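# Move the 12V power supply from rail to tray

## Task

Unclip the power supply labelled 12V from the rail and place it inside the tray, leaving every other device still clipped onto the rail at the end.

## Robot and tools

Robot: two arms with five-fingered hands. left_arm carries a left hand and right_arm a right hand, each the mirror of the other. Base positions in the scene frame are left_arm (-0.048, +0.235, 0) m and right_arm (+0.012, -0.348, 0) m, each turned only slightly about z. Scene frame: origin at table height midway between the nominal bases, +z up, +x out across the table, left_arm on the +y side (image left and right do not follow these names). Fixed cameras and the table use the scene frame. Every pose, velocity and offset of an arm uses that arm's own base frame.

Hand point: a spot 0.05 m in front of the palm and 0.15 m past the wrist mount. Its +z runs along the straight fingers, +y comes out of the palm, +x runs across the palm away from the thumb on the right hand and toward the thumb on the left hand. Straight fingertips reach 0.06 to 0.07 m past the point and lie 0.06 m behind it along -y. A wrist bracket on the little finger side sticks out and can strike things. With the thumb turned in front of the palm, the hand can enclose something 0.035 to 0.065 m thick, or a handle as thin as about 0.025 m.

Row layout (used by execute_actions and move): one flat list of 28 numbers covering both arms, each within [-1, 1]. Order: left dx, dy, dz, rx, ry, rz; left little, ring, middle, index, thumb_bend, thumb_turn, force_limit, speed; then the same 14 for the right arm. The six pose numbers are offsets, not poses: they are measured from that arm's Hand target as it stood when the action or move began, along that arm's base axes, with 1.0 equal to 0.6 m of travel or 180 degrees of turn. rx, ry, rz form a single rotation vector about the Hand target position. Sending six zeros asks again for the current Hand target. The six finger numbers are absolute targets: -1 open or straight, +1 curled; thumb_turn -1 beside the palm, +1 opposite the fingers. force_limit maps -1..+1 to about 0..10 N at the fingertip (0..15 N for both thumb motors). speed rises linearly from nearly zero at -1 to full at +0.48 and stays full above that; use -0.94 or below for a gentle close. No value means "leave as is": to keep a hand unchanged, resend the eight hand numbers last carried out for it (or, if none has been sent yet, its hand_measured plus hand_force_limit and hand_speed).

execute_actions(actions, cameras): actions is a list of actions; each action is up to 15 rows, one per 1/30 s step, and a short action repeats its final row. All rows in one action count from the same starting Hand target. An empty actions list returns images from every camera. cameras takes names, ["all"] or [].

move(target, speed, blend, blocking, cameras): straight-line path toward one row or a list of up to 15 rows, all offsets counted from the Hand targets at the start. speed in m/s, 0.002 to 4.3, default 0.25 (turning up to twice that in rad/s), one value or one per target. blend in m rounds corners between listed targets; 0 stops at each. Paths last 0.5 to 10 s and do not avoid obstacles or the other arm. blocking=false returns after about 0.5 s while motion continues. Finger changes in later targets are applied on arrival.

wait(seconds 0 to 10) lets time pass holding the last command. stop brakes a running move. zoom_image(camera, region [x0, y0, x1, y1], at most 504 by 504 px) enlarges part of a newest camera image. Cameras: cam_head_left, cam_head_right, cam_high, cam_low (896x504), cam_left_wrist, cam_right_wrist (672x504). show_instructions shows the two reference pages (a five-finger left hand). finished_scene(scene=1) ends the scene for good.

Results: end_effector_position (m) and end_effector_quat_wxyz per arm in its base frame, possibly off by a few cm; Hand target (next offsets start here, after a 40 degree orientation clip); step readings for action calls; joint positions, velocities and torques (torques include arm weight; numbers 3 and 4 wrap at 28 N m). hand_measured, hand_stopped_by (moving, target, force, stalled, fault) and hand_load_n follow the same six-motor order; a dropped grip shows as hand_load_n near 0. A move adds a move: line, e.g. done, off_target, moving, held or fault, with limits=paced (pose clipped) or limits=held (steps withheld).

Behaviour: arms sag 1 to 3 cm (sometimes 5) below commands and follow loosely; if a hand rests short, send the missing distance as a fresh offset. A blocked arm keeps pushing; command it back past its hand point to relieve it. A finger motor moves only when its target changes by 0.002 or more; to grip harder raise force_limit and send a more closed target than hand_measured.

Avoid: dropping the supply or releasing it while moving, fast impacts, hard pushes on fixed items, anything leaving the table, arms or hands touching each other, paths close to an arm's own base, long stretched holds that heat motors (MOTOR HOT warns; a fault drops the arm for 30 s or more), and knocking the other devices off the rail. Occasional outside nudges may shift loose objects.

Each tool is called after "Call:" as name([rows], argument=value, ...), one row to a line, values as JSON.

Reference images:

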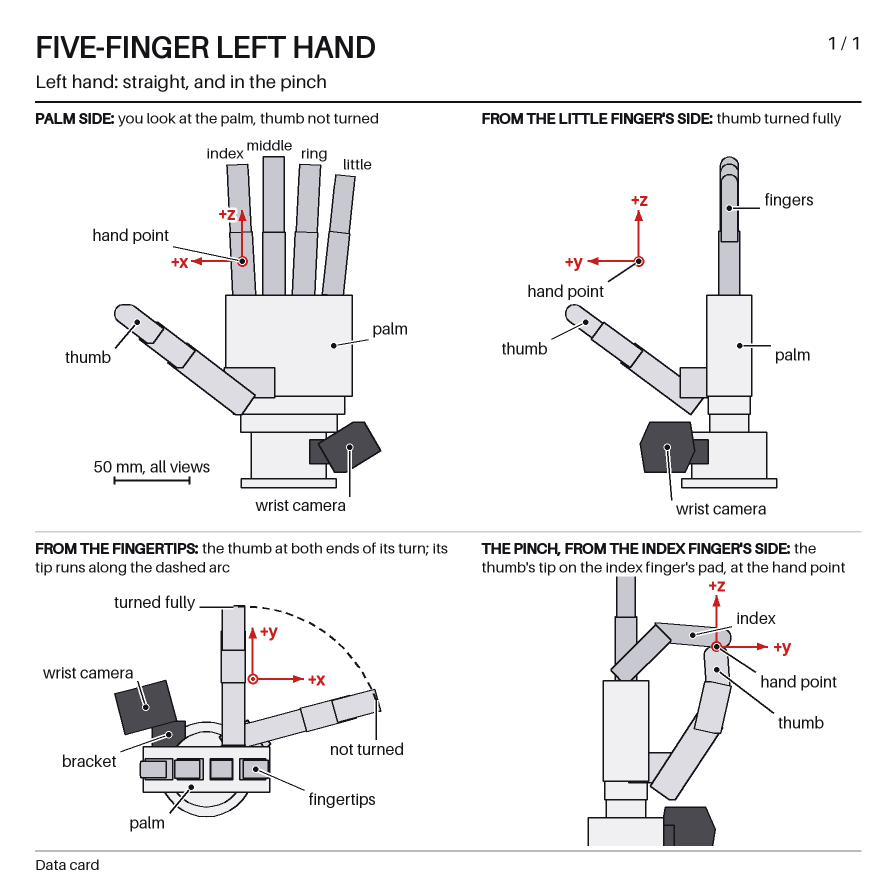

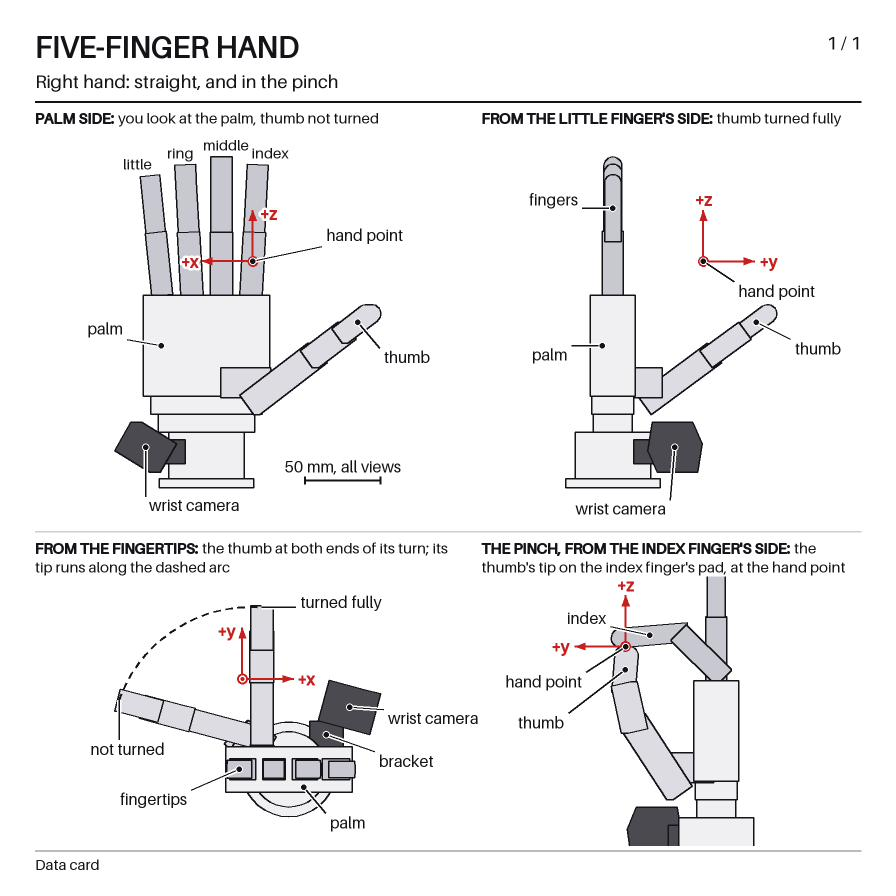

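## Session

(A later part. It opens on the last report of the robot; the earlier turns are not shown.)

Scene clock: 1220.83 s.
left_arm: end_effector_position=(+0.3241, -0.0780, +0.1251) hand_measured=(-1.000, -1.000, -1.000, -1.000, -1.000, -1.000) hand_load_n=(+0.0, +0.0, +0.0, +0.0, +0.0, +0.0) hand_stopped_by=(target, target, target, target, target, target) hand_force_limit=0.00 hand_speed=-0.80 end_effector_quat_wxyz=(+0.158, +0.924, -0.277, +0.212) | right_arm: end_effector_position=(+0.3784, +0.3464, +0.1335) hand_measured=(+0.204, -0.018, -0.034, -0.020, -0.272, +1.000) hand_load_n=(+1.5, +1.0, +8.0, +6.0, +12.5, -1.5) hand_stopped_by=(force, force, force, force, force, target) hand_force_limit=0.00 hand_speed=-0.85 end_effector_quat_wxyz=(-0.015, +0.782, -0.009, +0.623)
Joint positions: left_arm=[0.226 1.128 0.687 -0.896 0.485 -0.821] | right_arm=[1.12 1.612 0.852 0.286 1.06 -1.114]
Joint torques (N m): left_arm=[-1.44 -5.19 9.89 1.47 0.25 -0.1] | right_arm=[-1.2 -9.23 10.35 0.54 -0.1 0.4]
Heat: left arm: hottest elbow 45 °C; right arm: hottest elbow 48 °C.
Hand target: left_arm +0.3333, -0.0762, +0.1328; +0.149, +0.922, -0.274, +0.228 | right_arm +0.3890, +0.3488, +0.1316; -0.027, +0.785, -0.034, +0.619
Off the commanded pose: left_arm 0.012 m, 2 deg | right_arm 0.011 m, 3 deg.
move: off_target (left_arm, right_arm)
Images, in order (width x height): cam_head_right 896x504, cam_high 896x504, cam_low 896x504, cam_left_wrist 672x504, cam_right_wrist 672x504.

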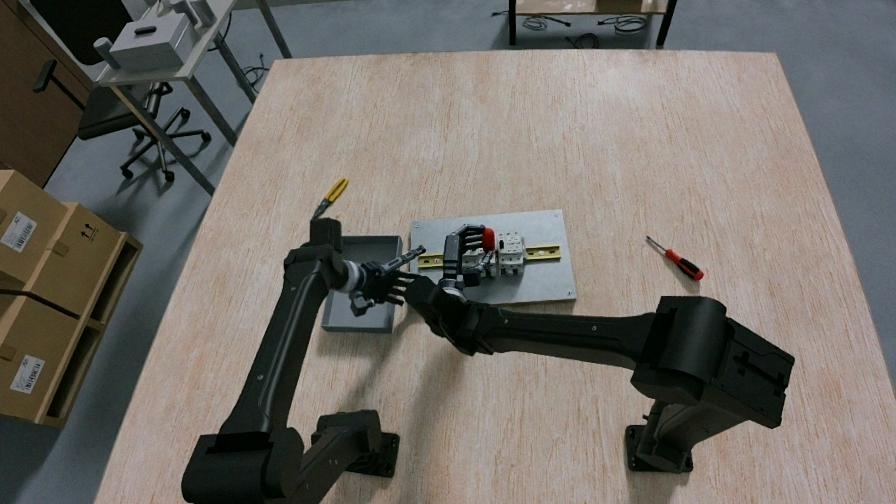

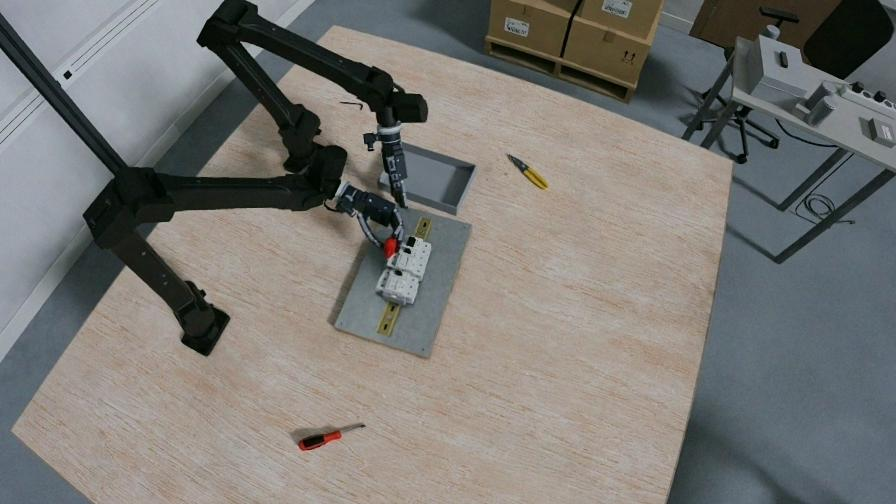

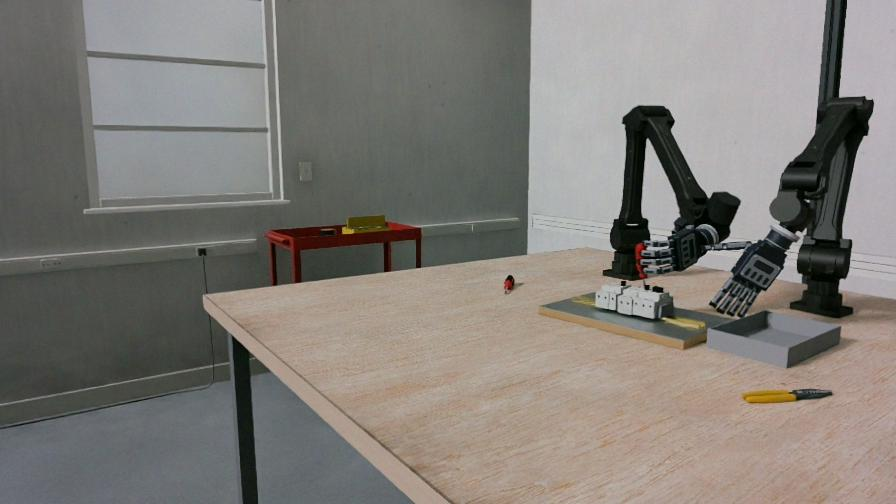

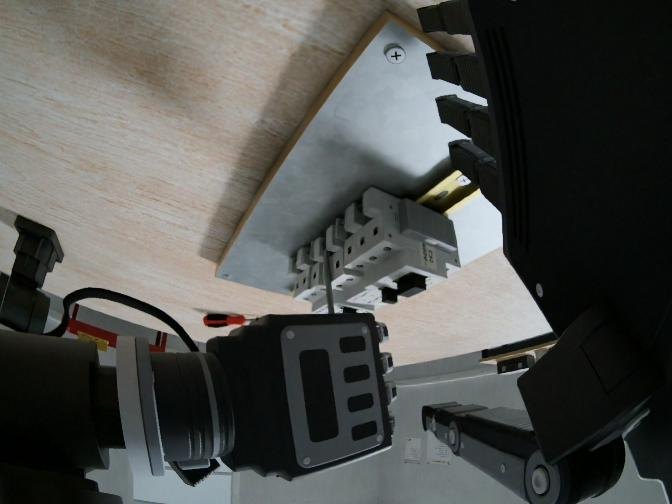

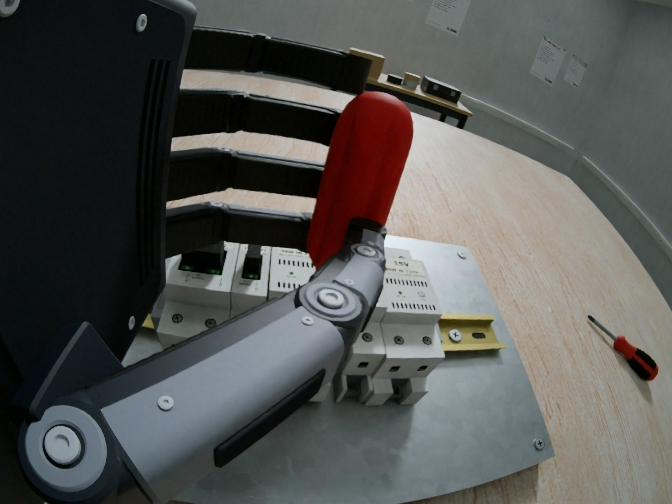

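Call:
zoom_image(camera="cam_head_right", region=[478, 258, 502, 286])

Call:
zoom_image(camera="cam_head_left", region=[478, 258, 502, 286])

Scaled by 18.000 from the camera's 896x504 image, which has a finer 1280x720 frame.

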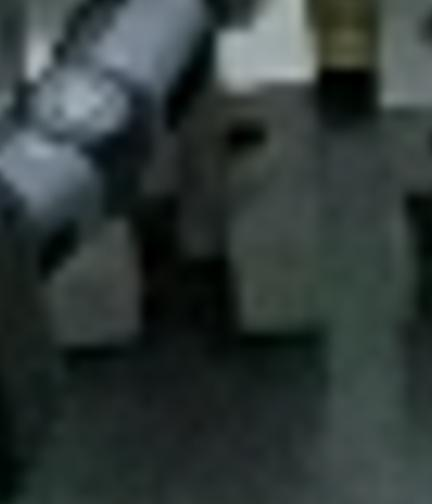

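This scene's latest camera images include none from cam_head_left. They are from: cam_head_right, cam_high, cam_low, cam_left_wrist, cam_right_wrist. cam_head_left's image comes with the result of a call that names it in "cameras".

Call:
wait(seconds=0.1, cameras=["cam_head_left","cam_head_right"])

Call:
zoom_image(camera="cam_head_left", region=[478, 254, 508, 284])

Call:
zoom_image(camera="cam_head_right", region=[478, 254, 518, 294])

Scene clock: 1254.50 s.
left_arm: end_effector_position=(+0.3241, -0.0780, +0.1251) hand_measured=(-1.000, -1.000, -1.000, -1.000, -1.000, -1.000) hand_load_n=(+0.0, +0.0, +0.0, +0.0, +0.0, +0.0) hand_stopped_by=(target, target, target, target, target, target) hand_force_limit=0.00 hand_speed=-0.80 end_effector_quat_wxyz=(+0.158, +0.924, -0.277, +0.212) | right_arm: end_effector_position=(+0.3784, +0.3464, +0.1335) hand_measured=(+0.204, -0.018, -0.034, -0.020, -0.272, +1.000) hand_load_n=(+1.5, +1.0, +8.0, +6.0, +12.5, -1.5) hand_stopped_by=(force, force, force, force, force, target) hand_force_limit=0.00 hand_speed=-0.85 end_effector_quat_wxyz=(-0.015, +0.782, -0.009, +0.623)
Joint positions: left_arm=[0.226 1.128 0.687 -0.896 0.485 -0.821] | right_arm=[1.12 1.612 0.852 0.286 1.06 -1.114]
Joint torques (N m): left_arm=[-1.08 -5.48 10.19 1.29 0.23 -0.15] | right_arm=[-1.49 -9.82 10.37 0.54 -0.1 0.37]
Heat: left arm: hottest elbow 45 °C; right arm: hottest elbow 50 °C.
Hand target: left_arm +0.3333, -0.0762, +0.1328; +0.149, +0.922, -0.274, +0.228 | right_arm +0.3890, +0.3488, +0.1316; -0.027, +0.785, -0.034, +0.619
Off the commanded pose: left_arm 0.012 m, 2 deg | right_arm 0.011 m, 3 deg.
wait: 0.10 s; at rest from the start
Images, in order (width x height): cam_head_left 896x504, cam_head_right 896x504.

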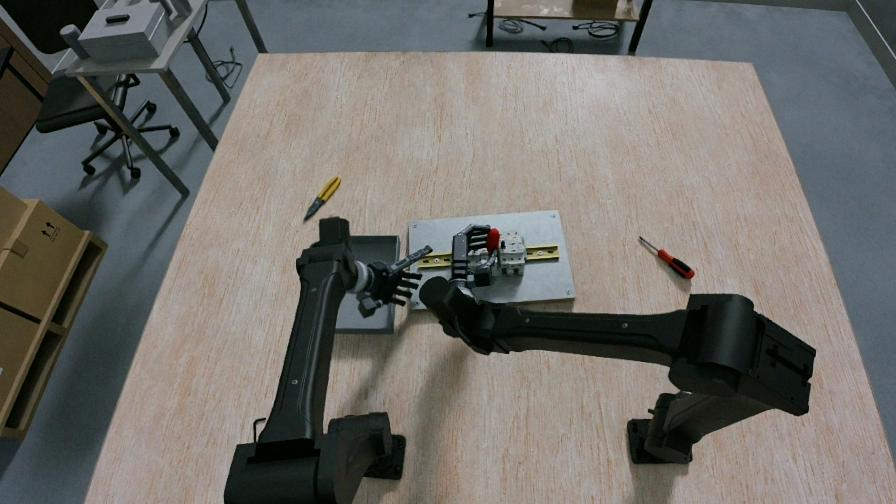

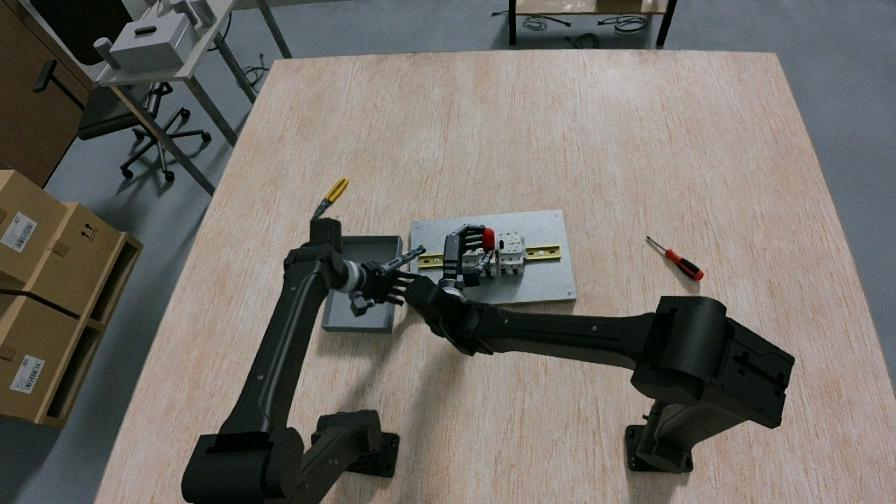

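Scaled by 16.800 from the camera's 896x504 image, which has a finer 1280x720 frame.

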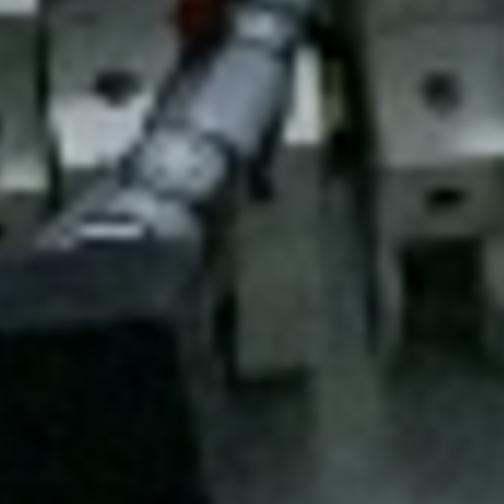

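Scaled by 12.600 from the camera's 896x504 image, which has a finer 1280x720 frame.

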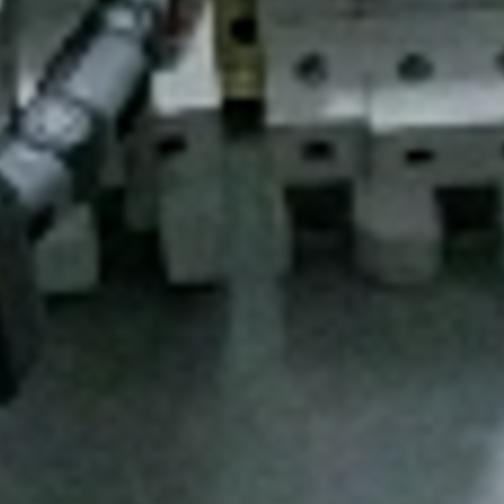

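Call:
move(target=[0,0,0,0,0,0, -1,-1,-1,-1,-1,-1,0,-0.8, 0.010,0,0.001,0.0,0.022,0, 0.3,0.3,0.3,0.3,0.3,1,0,-0.85], cameras=["cam_left_wrist","cam_head_right"], speed=0.03)

Call:
zoom_image(camera="cam_left_wrist", region=[300, 220, 350, 270])

Call:
zoom_image(camera="cam_head_right", region=[478, 254, 518, 294])

Scene clock: 1264.60 s.
left_arm: end_effector_position=(+0.3241, -0.0780, +0.1251) hand_measured=(-1.000, -1.000, -1.000, -1.000, -1.000, -1.000) hand_load_n=(+0.0, +0.0, +0.0, +0.0, +0.0, +0.0) hand_stopped_by=(target, target, target, target, target, target) hand_force_limit=0.00 hand_speed=-0.80 end_effector_quat_wxyz=(+0.158, +0.924, -0.277, +0.212) | right_arm: end_effector_position=(+0.3804, +0.3434, +0.1174) hand_measured=(+0.204, -0.018, -0.034, -0.020, -0.272, +1.000) hand_load_n=(+0.0, +0.5, +9.0, +6.5, +11.0, -1.5) hand_stopped_by=(force, force, force, force, force, target) hand_force_limit=0.00 hand_speed=-0.85 end_effector_quat_wxyz=(-0.016, +0.810, -0.011, +0.586)
Joint positions: left_arm=[0.226 1.128 0.687 -0.896 0.485 -0.821] | right_arm=[1.097 1.608 0.88 0.116 0.995 -0.998]
Joint torques (N m): left_arm=[-1.61 -4.84 10.09 1.29 0.23 -0.13] | right_arm=[-1.14 -10.75 12.27 0.83 0.22 0.1]
Heat: left arm: hottest elbow 45 °C; right arm: hottest elbow 50 °C.
Hand target: left_arm +0.3333, -0.0762, +0.1328; +0.149, +0.922, -0.274, +0.228 | right_arm +0.3950, +0.3488, +0.1322; -0.026, +0.805, -0.035, +0.591
Off the commanded pose: left_arm 0.012 m, 2 deg | right_arm 0.022 m, 3 deg.
move: off_target (left_arm, right_arm)
Images, in order (width x height): cam_head_right 896x504, cam_left_wrist 672x504.

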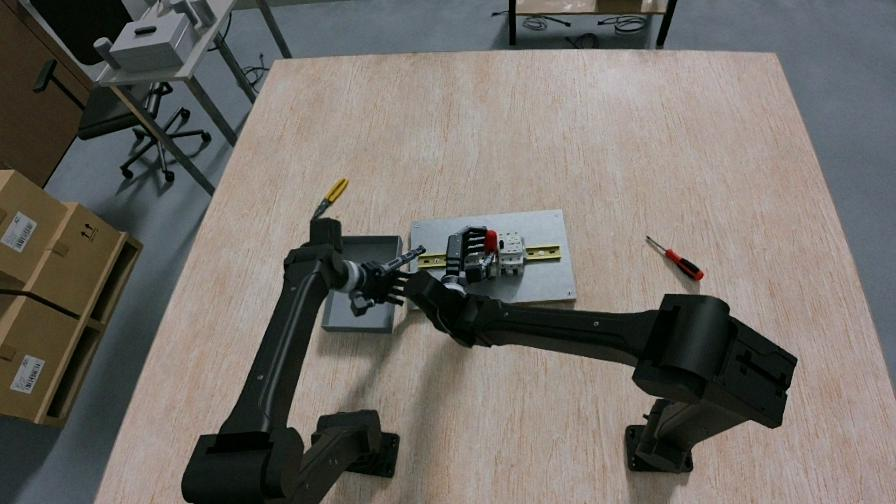

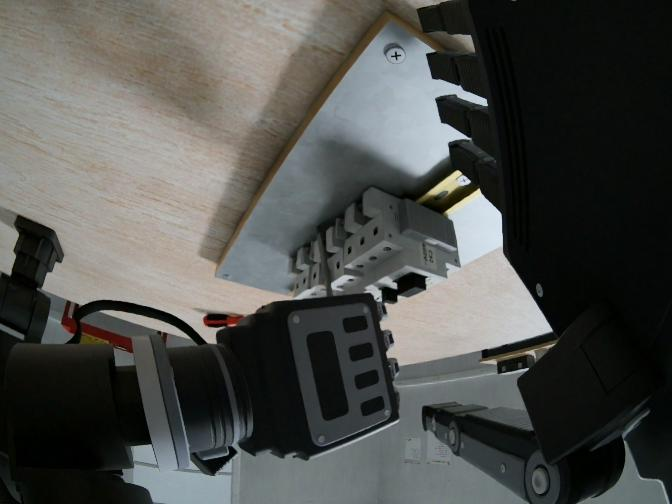

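Scaled by 10.080 from the camera's 672x504 image, which has a finer 960x720 frame.

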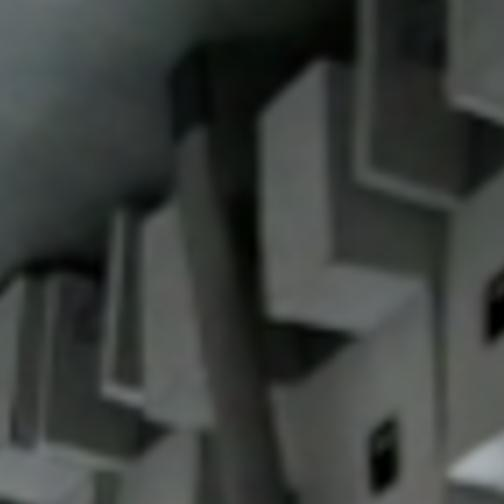

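Scaled by 12.600 from the camera's 896x504 image, which has a finer 1280x720 frame.

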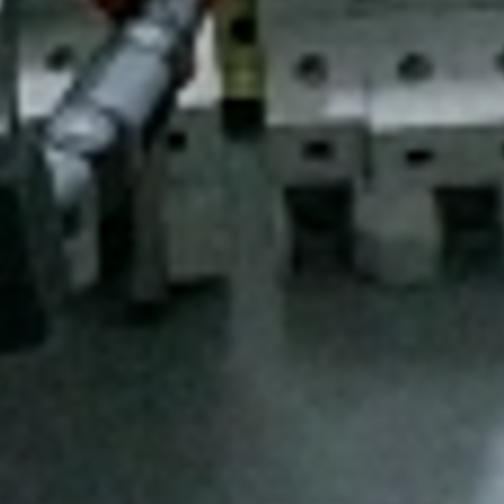

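Call:
move([
  [0,0,0,0,0,0, -1,-1,-1,-1,-1,-1,0,-0.8, 0.0,0,0.075,0.0,0.0,0, 0.3,0.3,0.3,0.3,0.3,1,0,-0.85],
  [0,0,0,0,0,0, -1,-1,-1,-1,-1,-1,0,-0.8, -0.04,-0.01,0.065,0.0,-0.097,0, 0.3,0.3,0.3,0.3,0.3,1,0,-0.85],
], cameras=["cam_left_wrist","cam_head_right","cam_low"], speed=0.06)

Call:
zoom_image(camera="cam_left_wrist", region=[280, 200, 400, 320])

Call:
zoom_image(camera="cam_low", region=[600, 220, 700, 340])

Scene clock: 1331.27 s.
left_arm: end_effector_position=(+0.3241, -0.0780, +0.1251) hand_measured=(-1.000, -1.000, -1.000, -1.000, -1.000, -1.000) hand_load_n=(+0.0, +0.0, +0.0, +0.0, +0.0, +0.0) hand_stopped_by=(target, target, target, target, target, target) hand_force_limit=0.00 hand_speed=-0.80 end_effector_quat_wxyz=(+0.158, +0.924, -0.277, +0.212) | right_arm: end_effector_position=(+0.3769, +0.3378, +0.1711) hand_measured=(+0.204, -0.018, -0.034, -0.020, -0.272, +1.000) hand_load_n=(+0.0, +0.0, +10.0, +5.5, +11.0, -0.5) hand_stopped_by=(force, force, force, force, force, target) hand_force_limit=0.00 hand_speed=-0.85 end_effector_quat_wxyz=(-0.031, +0.709, -0.038, +0.704)
Joint positions: left_arm=[0.226 1.128 0.687 -0.896 0.485 -0.821] | right_arm=[1.138 1.643 0.771 0.852 1.147 -1.455]
Joint torques (N m): left_arm=[-1.03 -5.54 9.91 1.51 0.23 -0.17] | right_arm=[2.02 -9.35 7.24 2.15 0.07 -0.29]
Heat: left arm: hottest elbow 45 °C; right arm: hottest elbow 52 °C.
Hand target: left_arm +0.3333, -0.0762, +0.1328; +0.149, +0.922, -0.274, +0.228 | right_arm +0.3710, +0.3428, +0.1712; -0.031, +0.706, -0.030, +0.707
Off the commanded pose: left_arm 0.012 m, 2 deg | right_arm 0.008 m, 1 deg.
move: off_target (left_arm)
Images, in order (width x height): cam_head_right 896x504, cam_low 896x504, cam_left_wrist 672x504.

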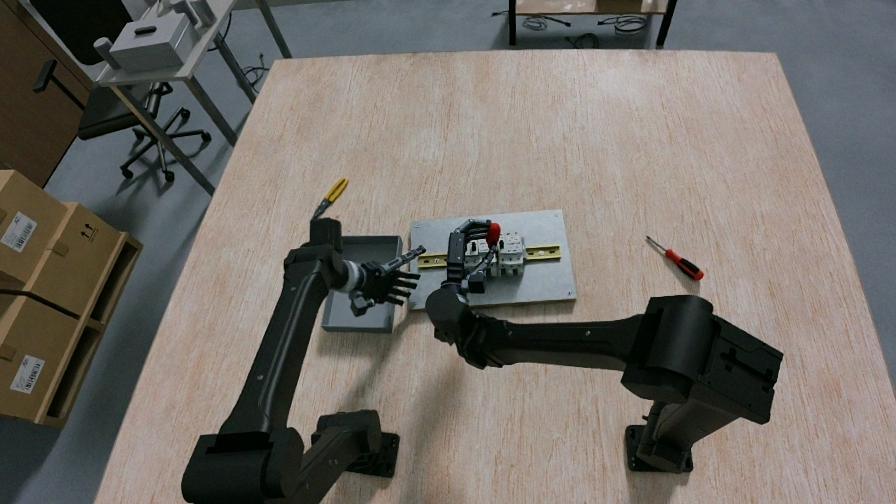

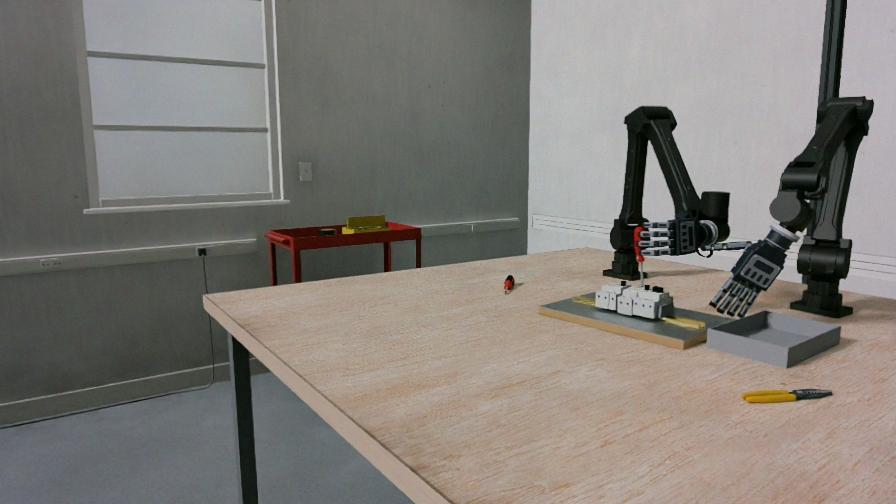

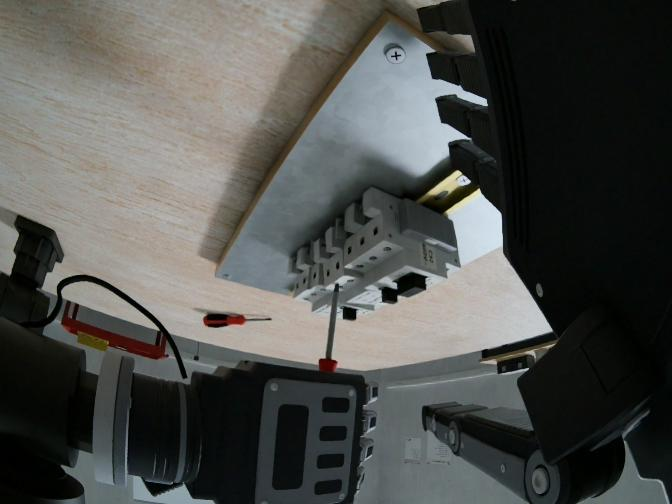

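Scaled by 4.200 from the camera's 672x504 image, which has a finer 960x720 frame.

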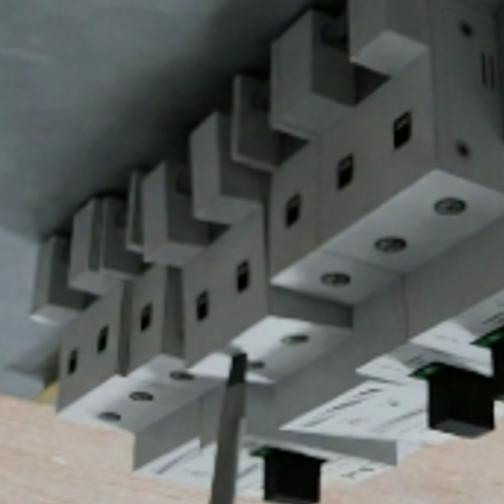

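Scaled by 4.200 from the camera's 896x504 image, which has a finer 1280x720 frame.

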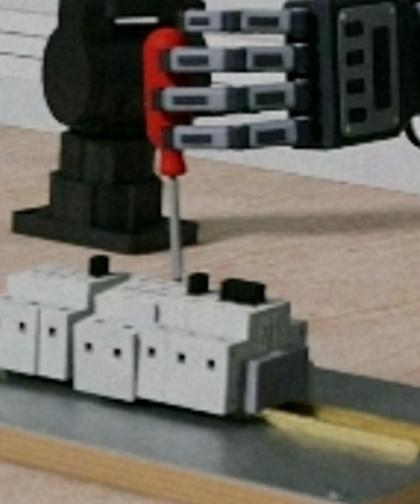

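Call:
zoom_image(camera="cam_left_wrist", region=[300, 220, 350, 270])

Call:
zoom_image(camera="cam_head_right", region=[455, 230, 530, 290])

Scaled by 10.080 from the camera's 672x504 image, which has a finer 960x720 frame.

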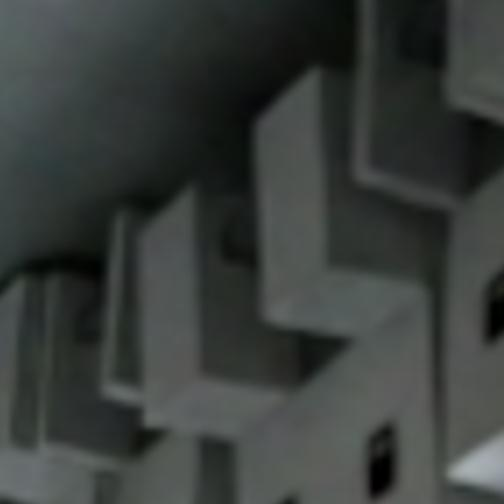

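Scaled by 6.720 from the camera's 896x504 image, which has a finer 1280x720 frame.

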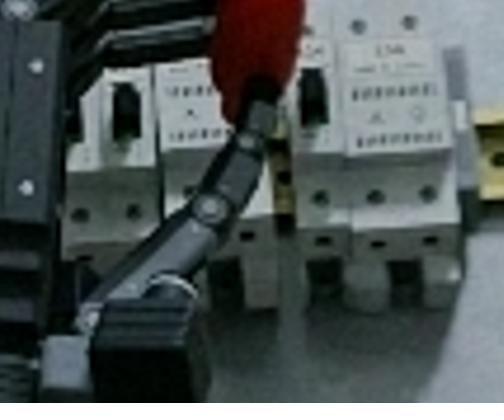

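Call:
move(target=[0,0,0,0,0,0, -1,-1,-1,-1,-1,-1,0,-0.8, 0.0,-0.01,0.06,-0.031,0.0,0, 0.3,0.3,0.3,0.3,0.3,1,0,-0.85], cameras=["cam_right_wrist","cam_high"], speed=0.1)

Call:
zoom_image(camera="cam_right_wrist", region=[240, 380, 400, 500])

Scene clock: 1350.57 s.
left_arm: end_effector_position=(+0.3241, -0.0780, +0.1251) hand_measured=(-1.000, -1.000, -1.000, -1.000, -1.000, -1.000) hand_load_n=(+0.0, +0.0, +0.0, +0.0, +0.0, +0.0) hand_stopped_by=(target, target, target, target, target, target) hand_force_limit=0.00 hand_speed=-0.80 end_effector_quat_wxyz=(+0.158, +0.924, -0.277, +0.212) | right_arm: end_effector_position=(+0.3748, +0.3298, +0.1965) hand_measured=(+0.204, -0.018, -0.034, -0.020, -0.272, +1.000) hand_load_n=(+0.0, +0.0, +9.5, +5.0, +10.5, -0.5) hand_stopped_by=(force, force, force, force, force, target) hand_force_limit=0.00 hand_speed=-0.85 end_effector_quat_wxyz=(+0.003, +0.710, -0.003, +0.705)
Joint positions: left_arm=[0.226 1.128 0.687 -0.896 0.485 -0.821] | right_arm=[1.138 1.586 0.771 0.799 1.147 -1.556]
Joint torques (N m): left_arm=[-0.62 -4.84 9.91 1.31 0.2 -0.12] | right_arm=[1.67 -10.11 9.14 1.16 -0.03 -0.31]
Heat: left arm: hottest elbow 45 °C; right arm: hottest elbow 50 °C.
Hand target: left_arm +0.3333, -0.0762, +0.1328; +0.149, +0.922, -0.274, +0.228 | right_arm +0.3710, +0.3368, +0.2072; +0.004, +0.707, +0.004, +0.707
Off the commanded pose: left_arm 0.012 m, 2 deg | right_arm 0.013 m, 1 deg.
move: off_target (left_arm, right_arm)
Images, in order (width x height): cam_high 896x504, cam_right_wrist 672x504.

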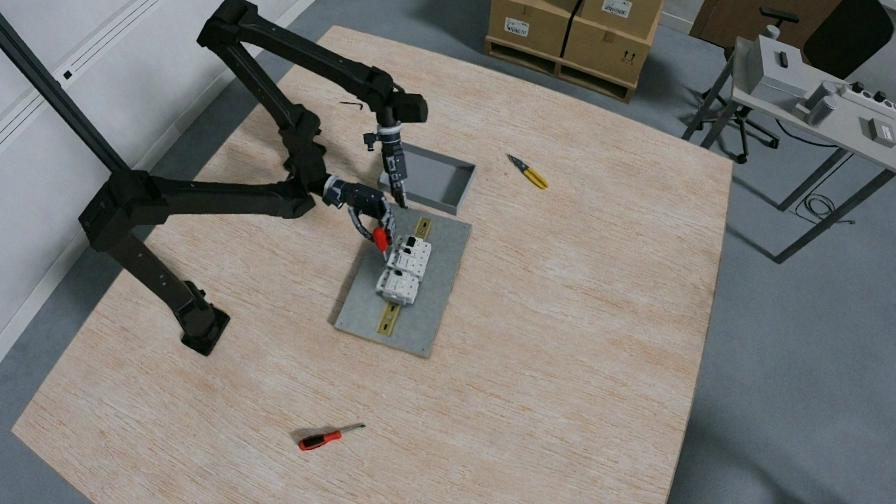

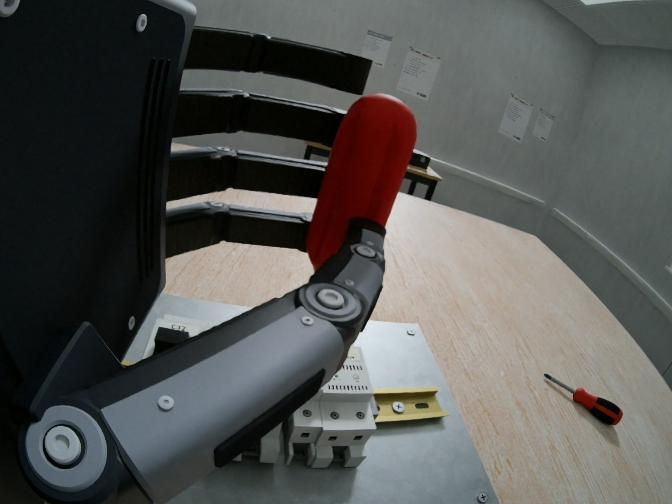

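Scaled by 3.150 from the camera's 672x504 image, which has a finer 960x720 frame.

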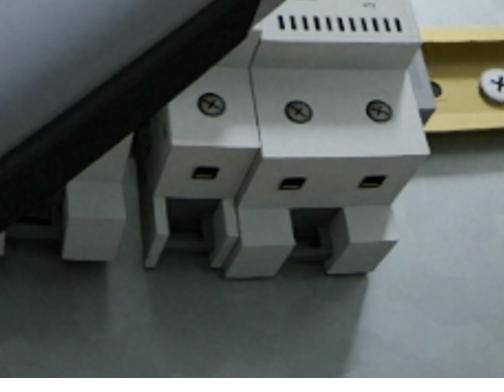

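Call:
move(target=[0,0,0,0,0,0, -1,-1,-1,-1,-1,-1,0,-0.8, 0.0,0.05,0.0,0,0.0,0, 0.3,0.3,0.3,0.3,0.3,1,0,-0.85], cameras=["cam_right_wrist","cam_high"], speed=0.1)

Call:
zoom_image(camera="cam_right_wrist", region=[220, 380, 380, 500])

Call:
zoom_image(camera="cam_right_wrist", region=[240, 420, 310, 480])

Scene clock: 1356.30 s.
left_arm: end_effector_position=(+0.3241, -0.0780, +0.1251) hand_measured=(-1.000, -1.000, -1.000, -1.000, -1.000, -1.000) hand_load_n=(+0.0, +0.0, +0.0, +0.0, +0.0, +0.0) hand_stopped_by=(target, target, target, target, target, target) hand_force_limit=0.00 hand_speed=-0.80 end_effector_quat_wxyz=(+0.158, +0.924, -0.277, +0.212) | right_arm: end_effector_position=(+0.3694, +0.3493, +0.1897) hand_measured=(+0.204, -0.018, -0.034, -0.020, -0.272, +1.000) hand_load_n=(+0.0, +0.0, +10.0, +5.0, +10.5, -0.5) hand_stopped_by=(force, force, force, force, force, target) hand_force_limit=0.00 hand_speed=-0.85 end_effector_quat_wxyz=(+0.009, +0.712, +0.006, +0.702)
Joint positions: left_arm=[0.226 1.128 0.687 -0.896 0.485 -0.821] | right_arm=[1.167 1.631 0.811 0.782 1.172 -1.556]
Joint torques (N m): left_arm=[-1.2 -5.66 10.03 1.21 0.19 -0.15] | right_arm=[2.02 -10.05 12.41 0.87 0.11 -0.28]
Heat: left arm: hottest elbow 45 °C; right arm: hottest elbow 49 °C.
Hand target: left_arm +0.3333, -0.0762, +0.1328; +0.149, +0.922, -0.274, +0.228 | right_arm +0.3710, +0.3668, +0.2072; +0.004, +0.707, +0.004, +0.707
Off the commanded pose: left_arm 0.012 m, 2 deg | right_arm 0.025 m, 1 deg.
move: off_target (left_arm, right_arm)
Images, in order (width x height): cam_high 896x504, cam_right_wrist 672x504.

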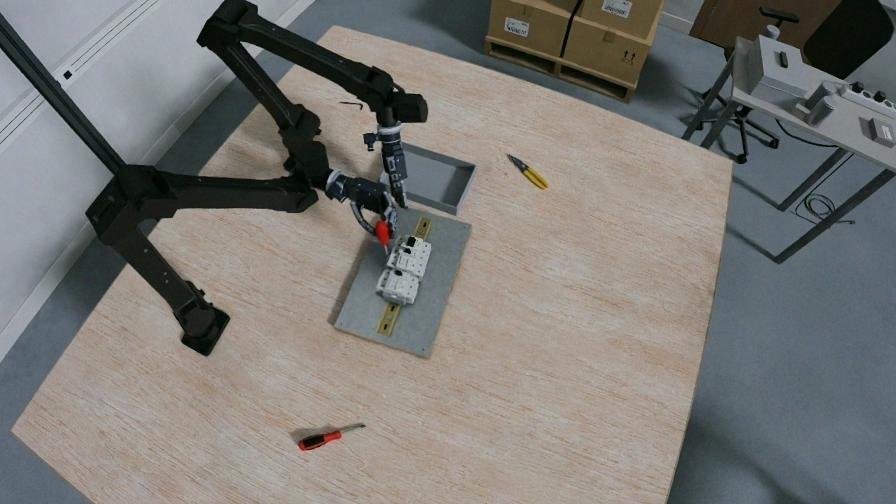

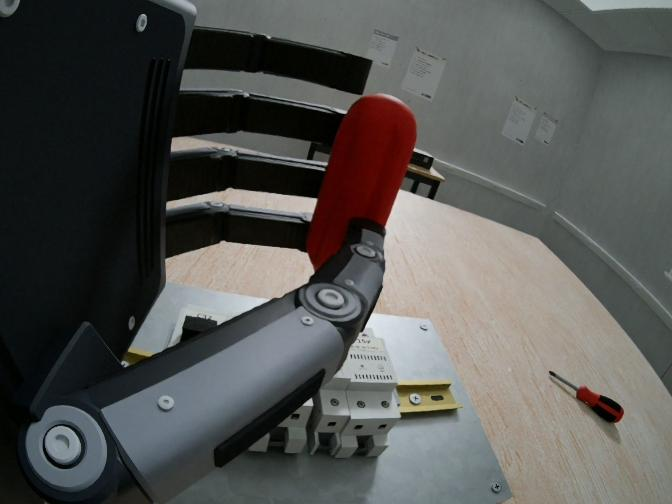

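Scaled by 3.150 from the camera's 672x504 image, which has a finer 960x720 frame.

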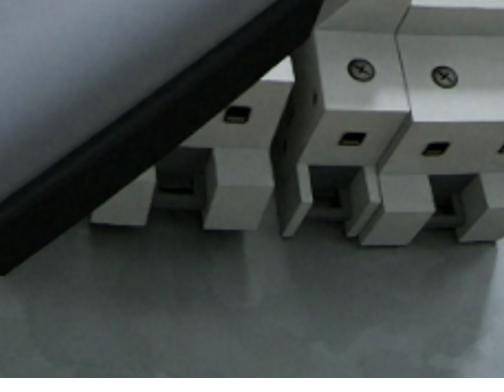

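Scaled by 7.200 from the camera's 672x504 image, which has a finer 960x720 frame.

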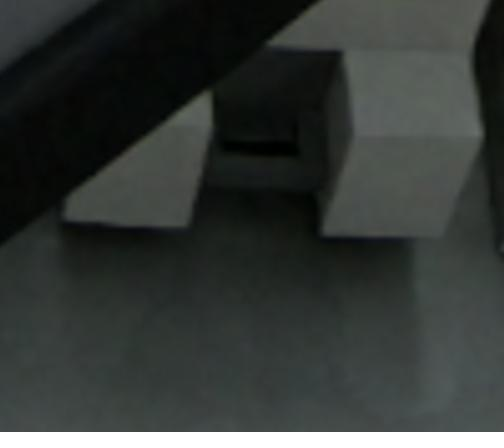

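Call:
move(target=[0,0,0,0,0,0, -1,-1,-1,-1,-1,-1,0,-0.8, -0.03,-0.055,-0.03,0,0.039,0, 0.3,0.3,0.3,0.3,0.3,1,0,-0.85], cameras=["cam_right_wrist","cam_high","cam_left_wrist","cam_low","cam_head_right"], speed=0.08)

Call:
zoom_image(camera="cam_left_wrist", region=[280, 200, 400, 320])

Call:
zoom_image(camera="cam_low", region=[600, 200, 700, 320])

Call:
zoom_image(camera="cam_high", region=[350, 210, 430, 290])

Scene clock: 1387.53 s.
left_arm: end_effector_position=(+0.3241, -0.0780, +0.1251) hand_measured=(-1.000, -1.000, -1.000, -1.000, -1.000, -1.000) hand_load_n=(+0.0, +0.0, +0.0, -0.5, +0.0, +0.0) hand_stopped_by=(target, target, target, target, target, target) hand_force_limit=0.00 hand_speed=-0.80 end_effector_quat_wxyz=(+0.158, +0.924, -0.277, +0.212) | right_arm: end_effector_position=(+0.3569, +0.3306, +0.1822) hand_measured=(+0.204, -0.018, -0.034, -0.020, -0.272, +1.000) hand_load_n=(+0.0, +0.0, +10.0, +5.0, +10.5, +0.0) hand_stopped_by=(force, force, force, force, force, target) hand_force_limit=0.00 hand_speed=-0.85 end_effector_quat_wxyz=(+0.014, +0.750, +0.009, +0.661)
Joint positions: left_arm=[0.226 1.128 0.687 -0.896 0.485 -0.821] | right_arm=[1.167 1.523 0.799 0.404 1.158 -1.309]
Joint torques (N m): left_arm=[-1.08 -5.36 10.03 1.48 0.24 -0.12] | right_arm=[1.49 -10.7 8.85 1.05 0.1 0.06]
Heat: left arm: hottest elbow 45 °C; right arm: hottest elbow 51 °C.
Hand target: left_arm +0.3333, -0.0762, +0.1328; +0.149, +0.922, -0.274, +0.228 | right_arm +0.3530, +0.3338, +0.1892; +0.003, +0.749, +0.004, +0.663
Off the commanded pose: left_arm 0.012 m, 2 deg | right_arm 0.009 m, 1 deg.
move: off_target (left_arm)
Images, in order (width x height): cam_head_right 896x504, cam_high 896x504, cam_low 896x504, cam_left_wrist 672x504, cam_right_wrist 672x504.

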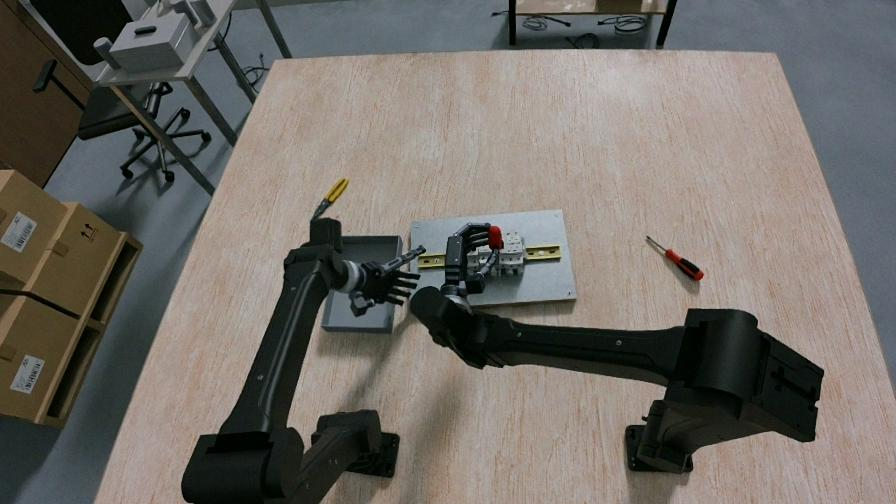

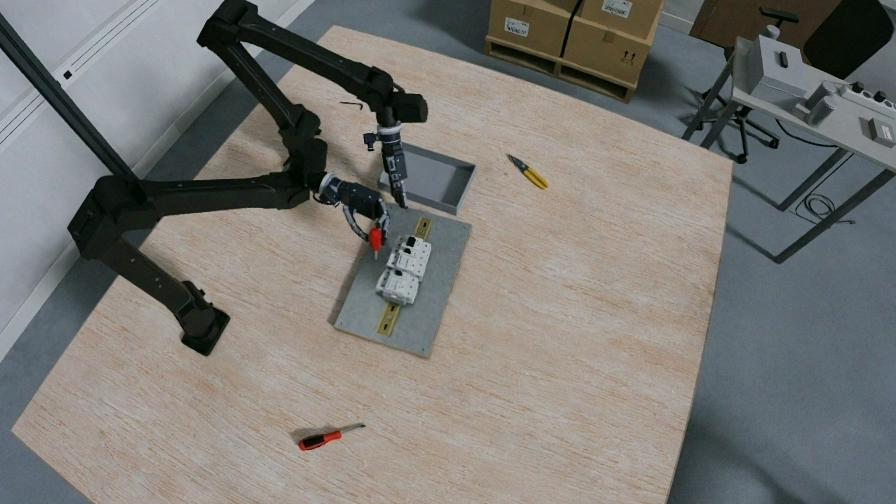

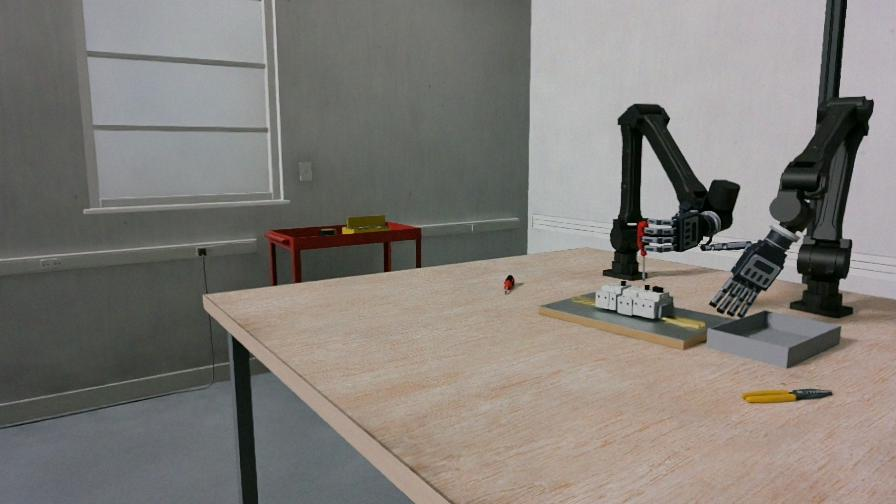

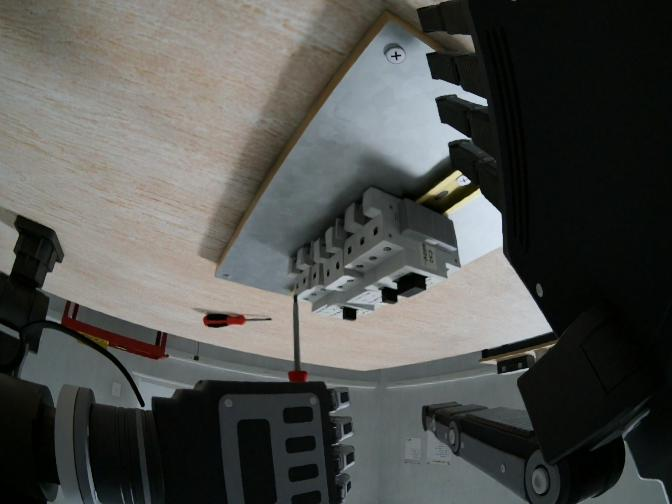

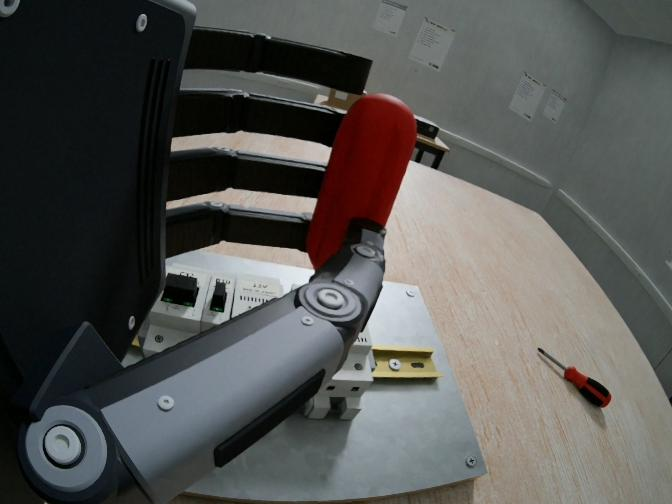

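Scaled by 4.200 from the camera's 672x504 image, which has a finer 960x720 frame.

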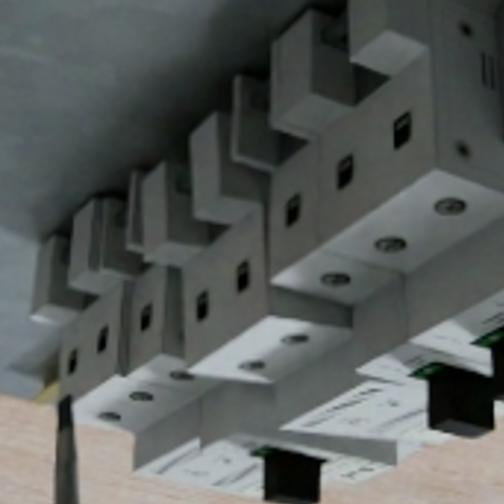

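Scaled by 4.200 from the camera's 896x504 image, which has a finer 1280x720 frame.

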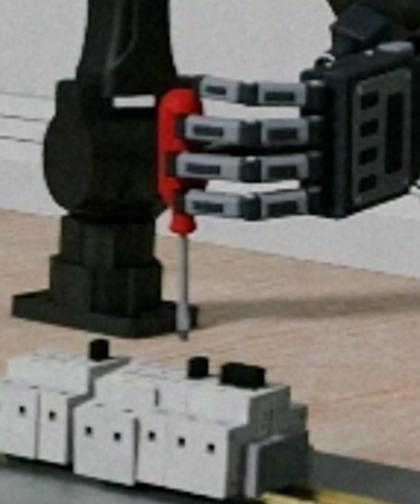

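Scaled by 6.300 from the camera's 896x504 image, which has a finer 1280x720 frame.

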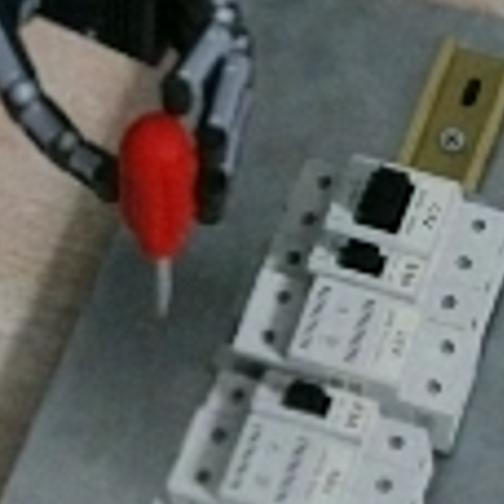

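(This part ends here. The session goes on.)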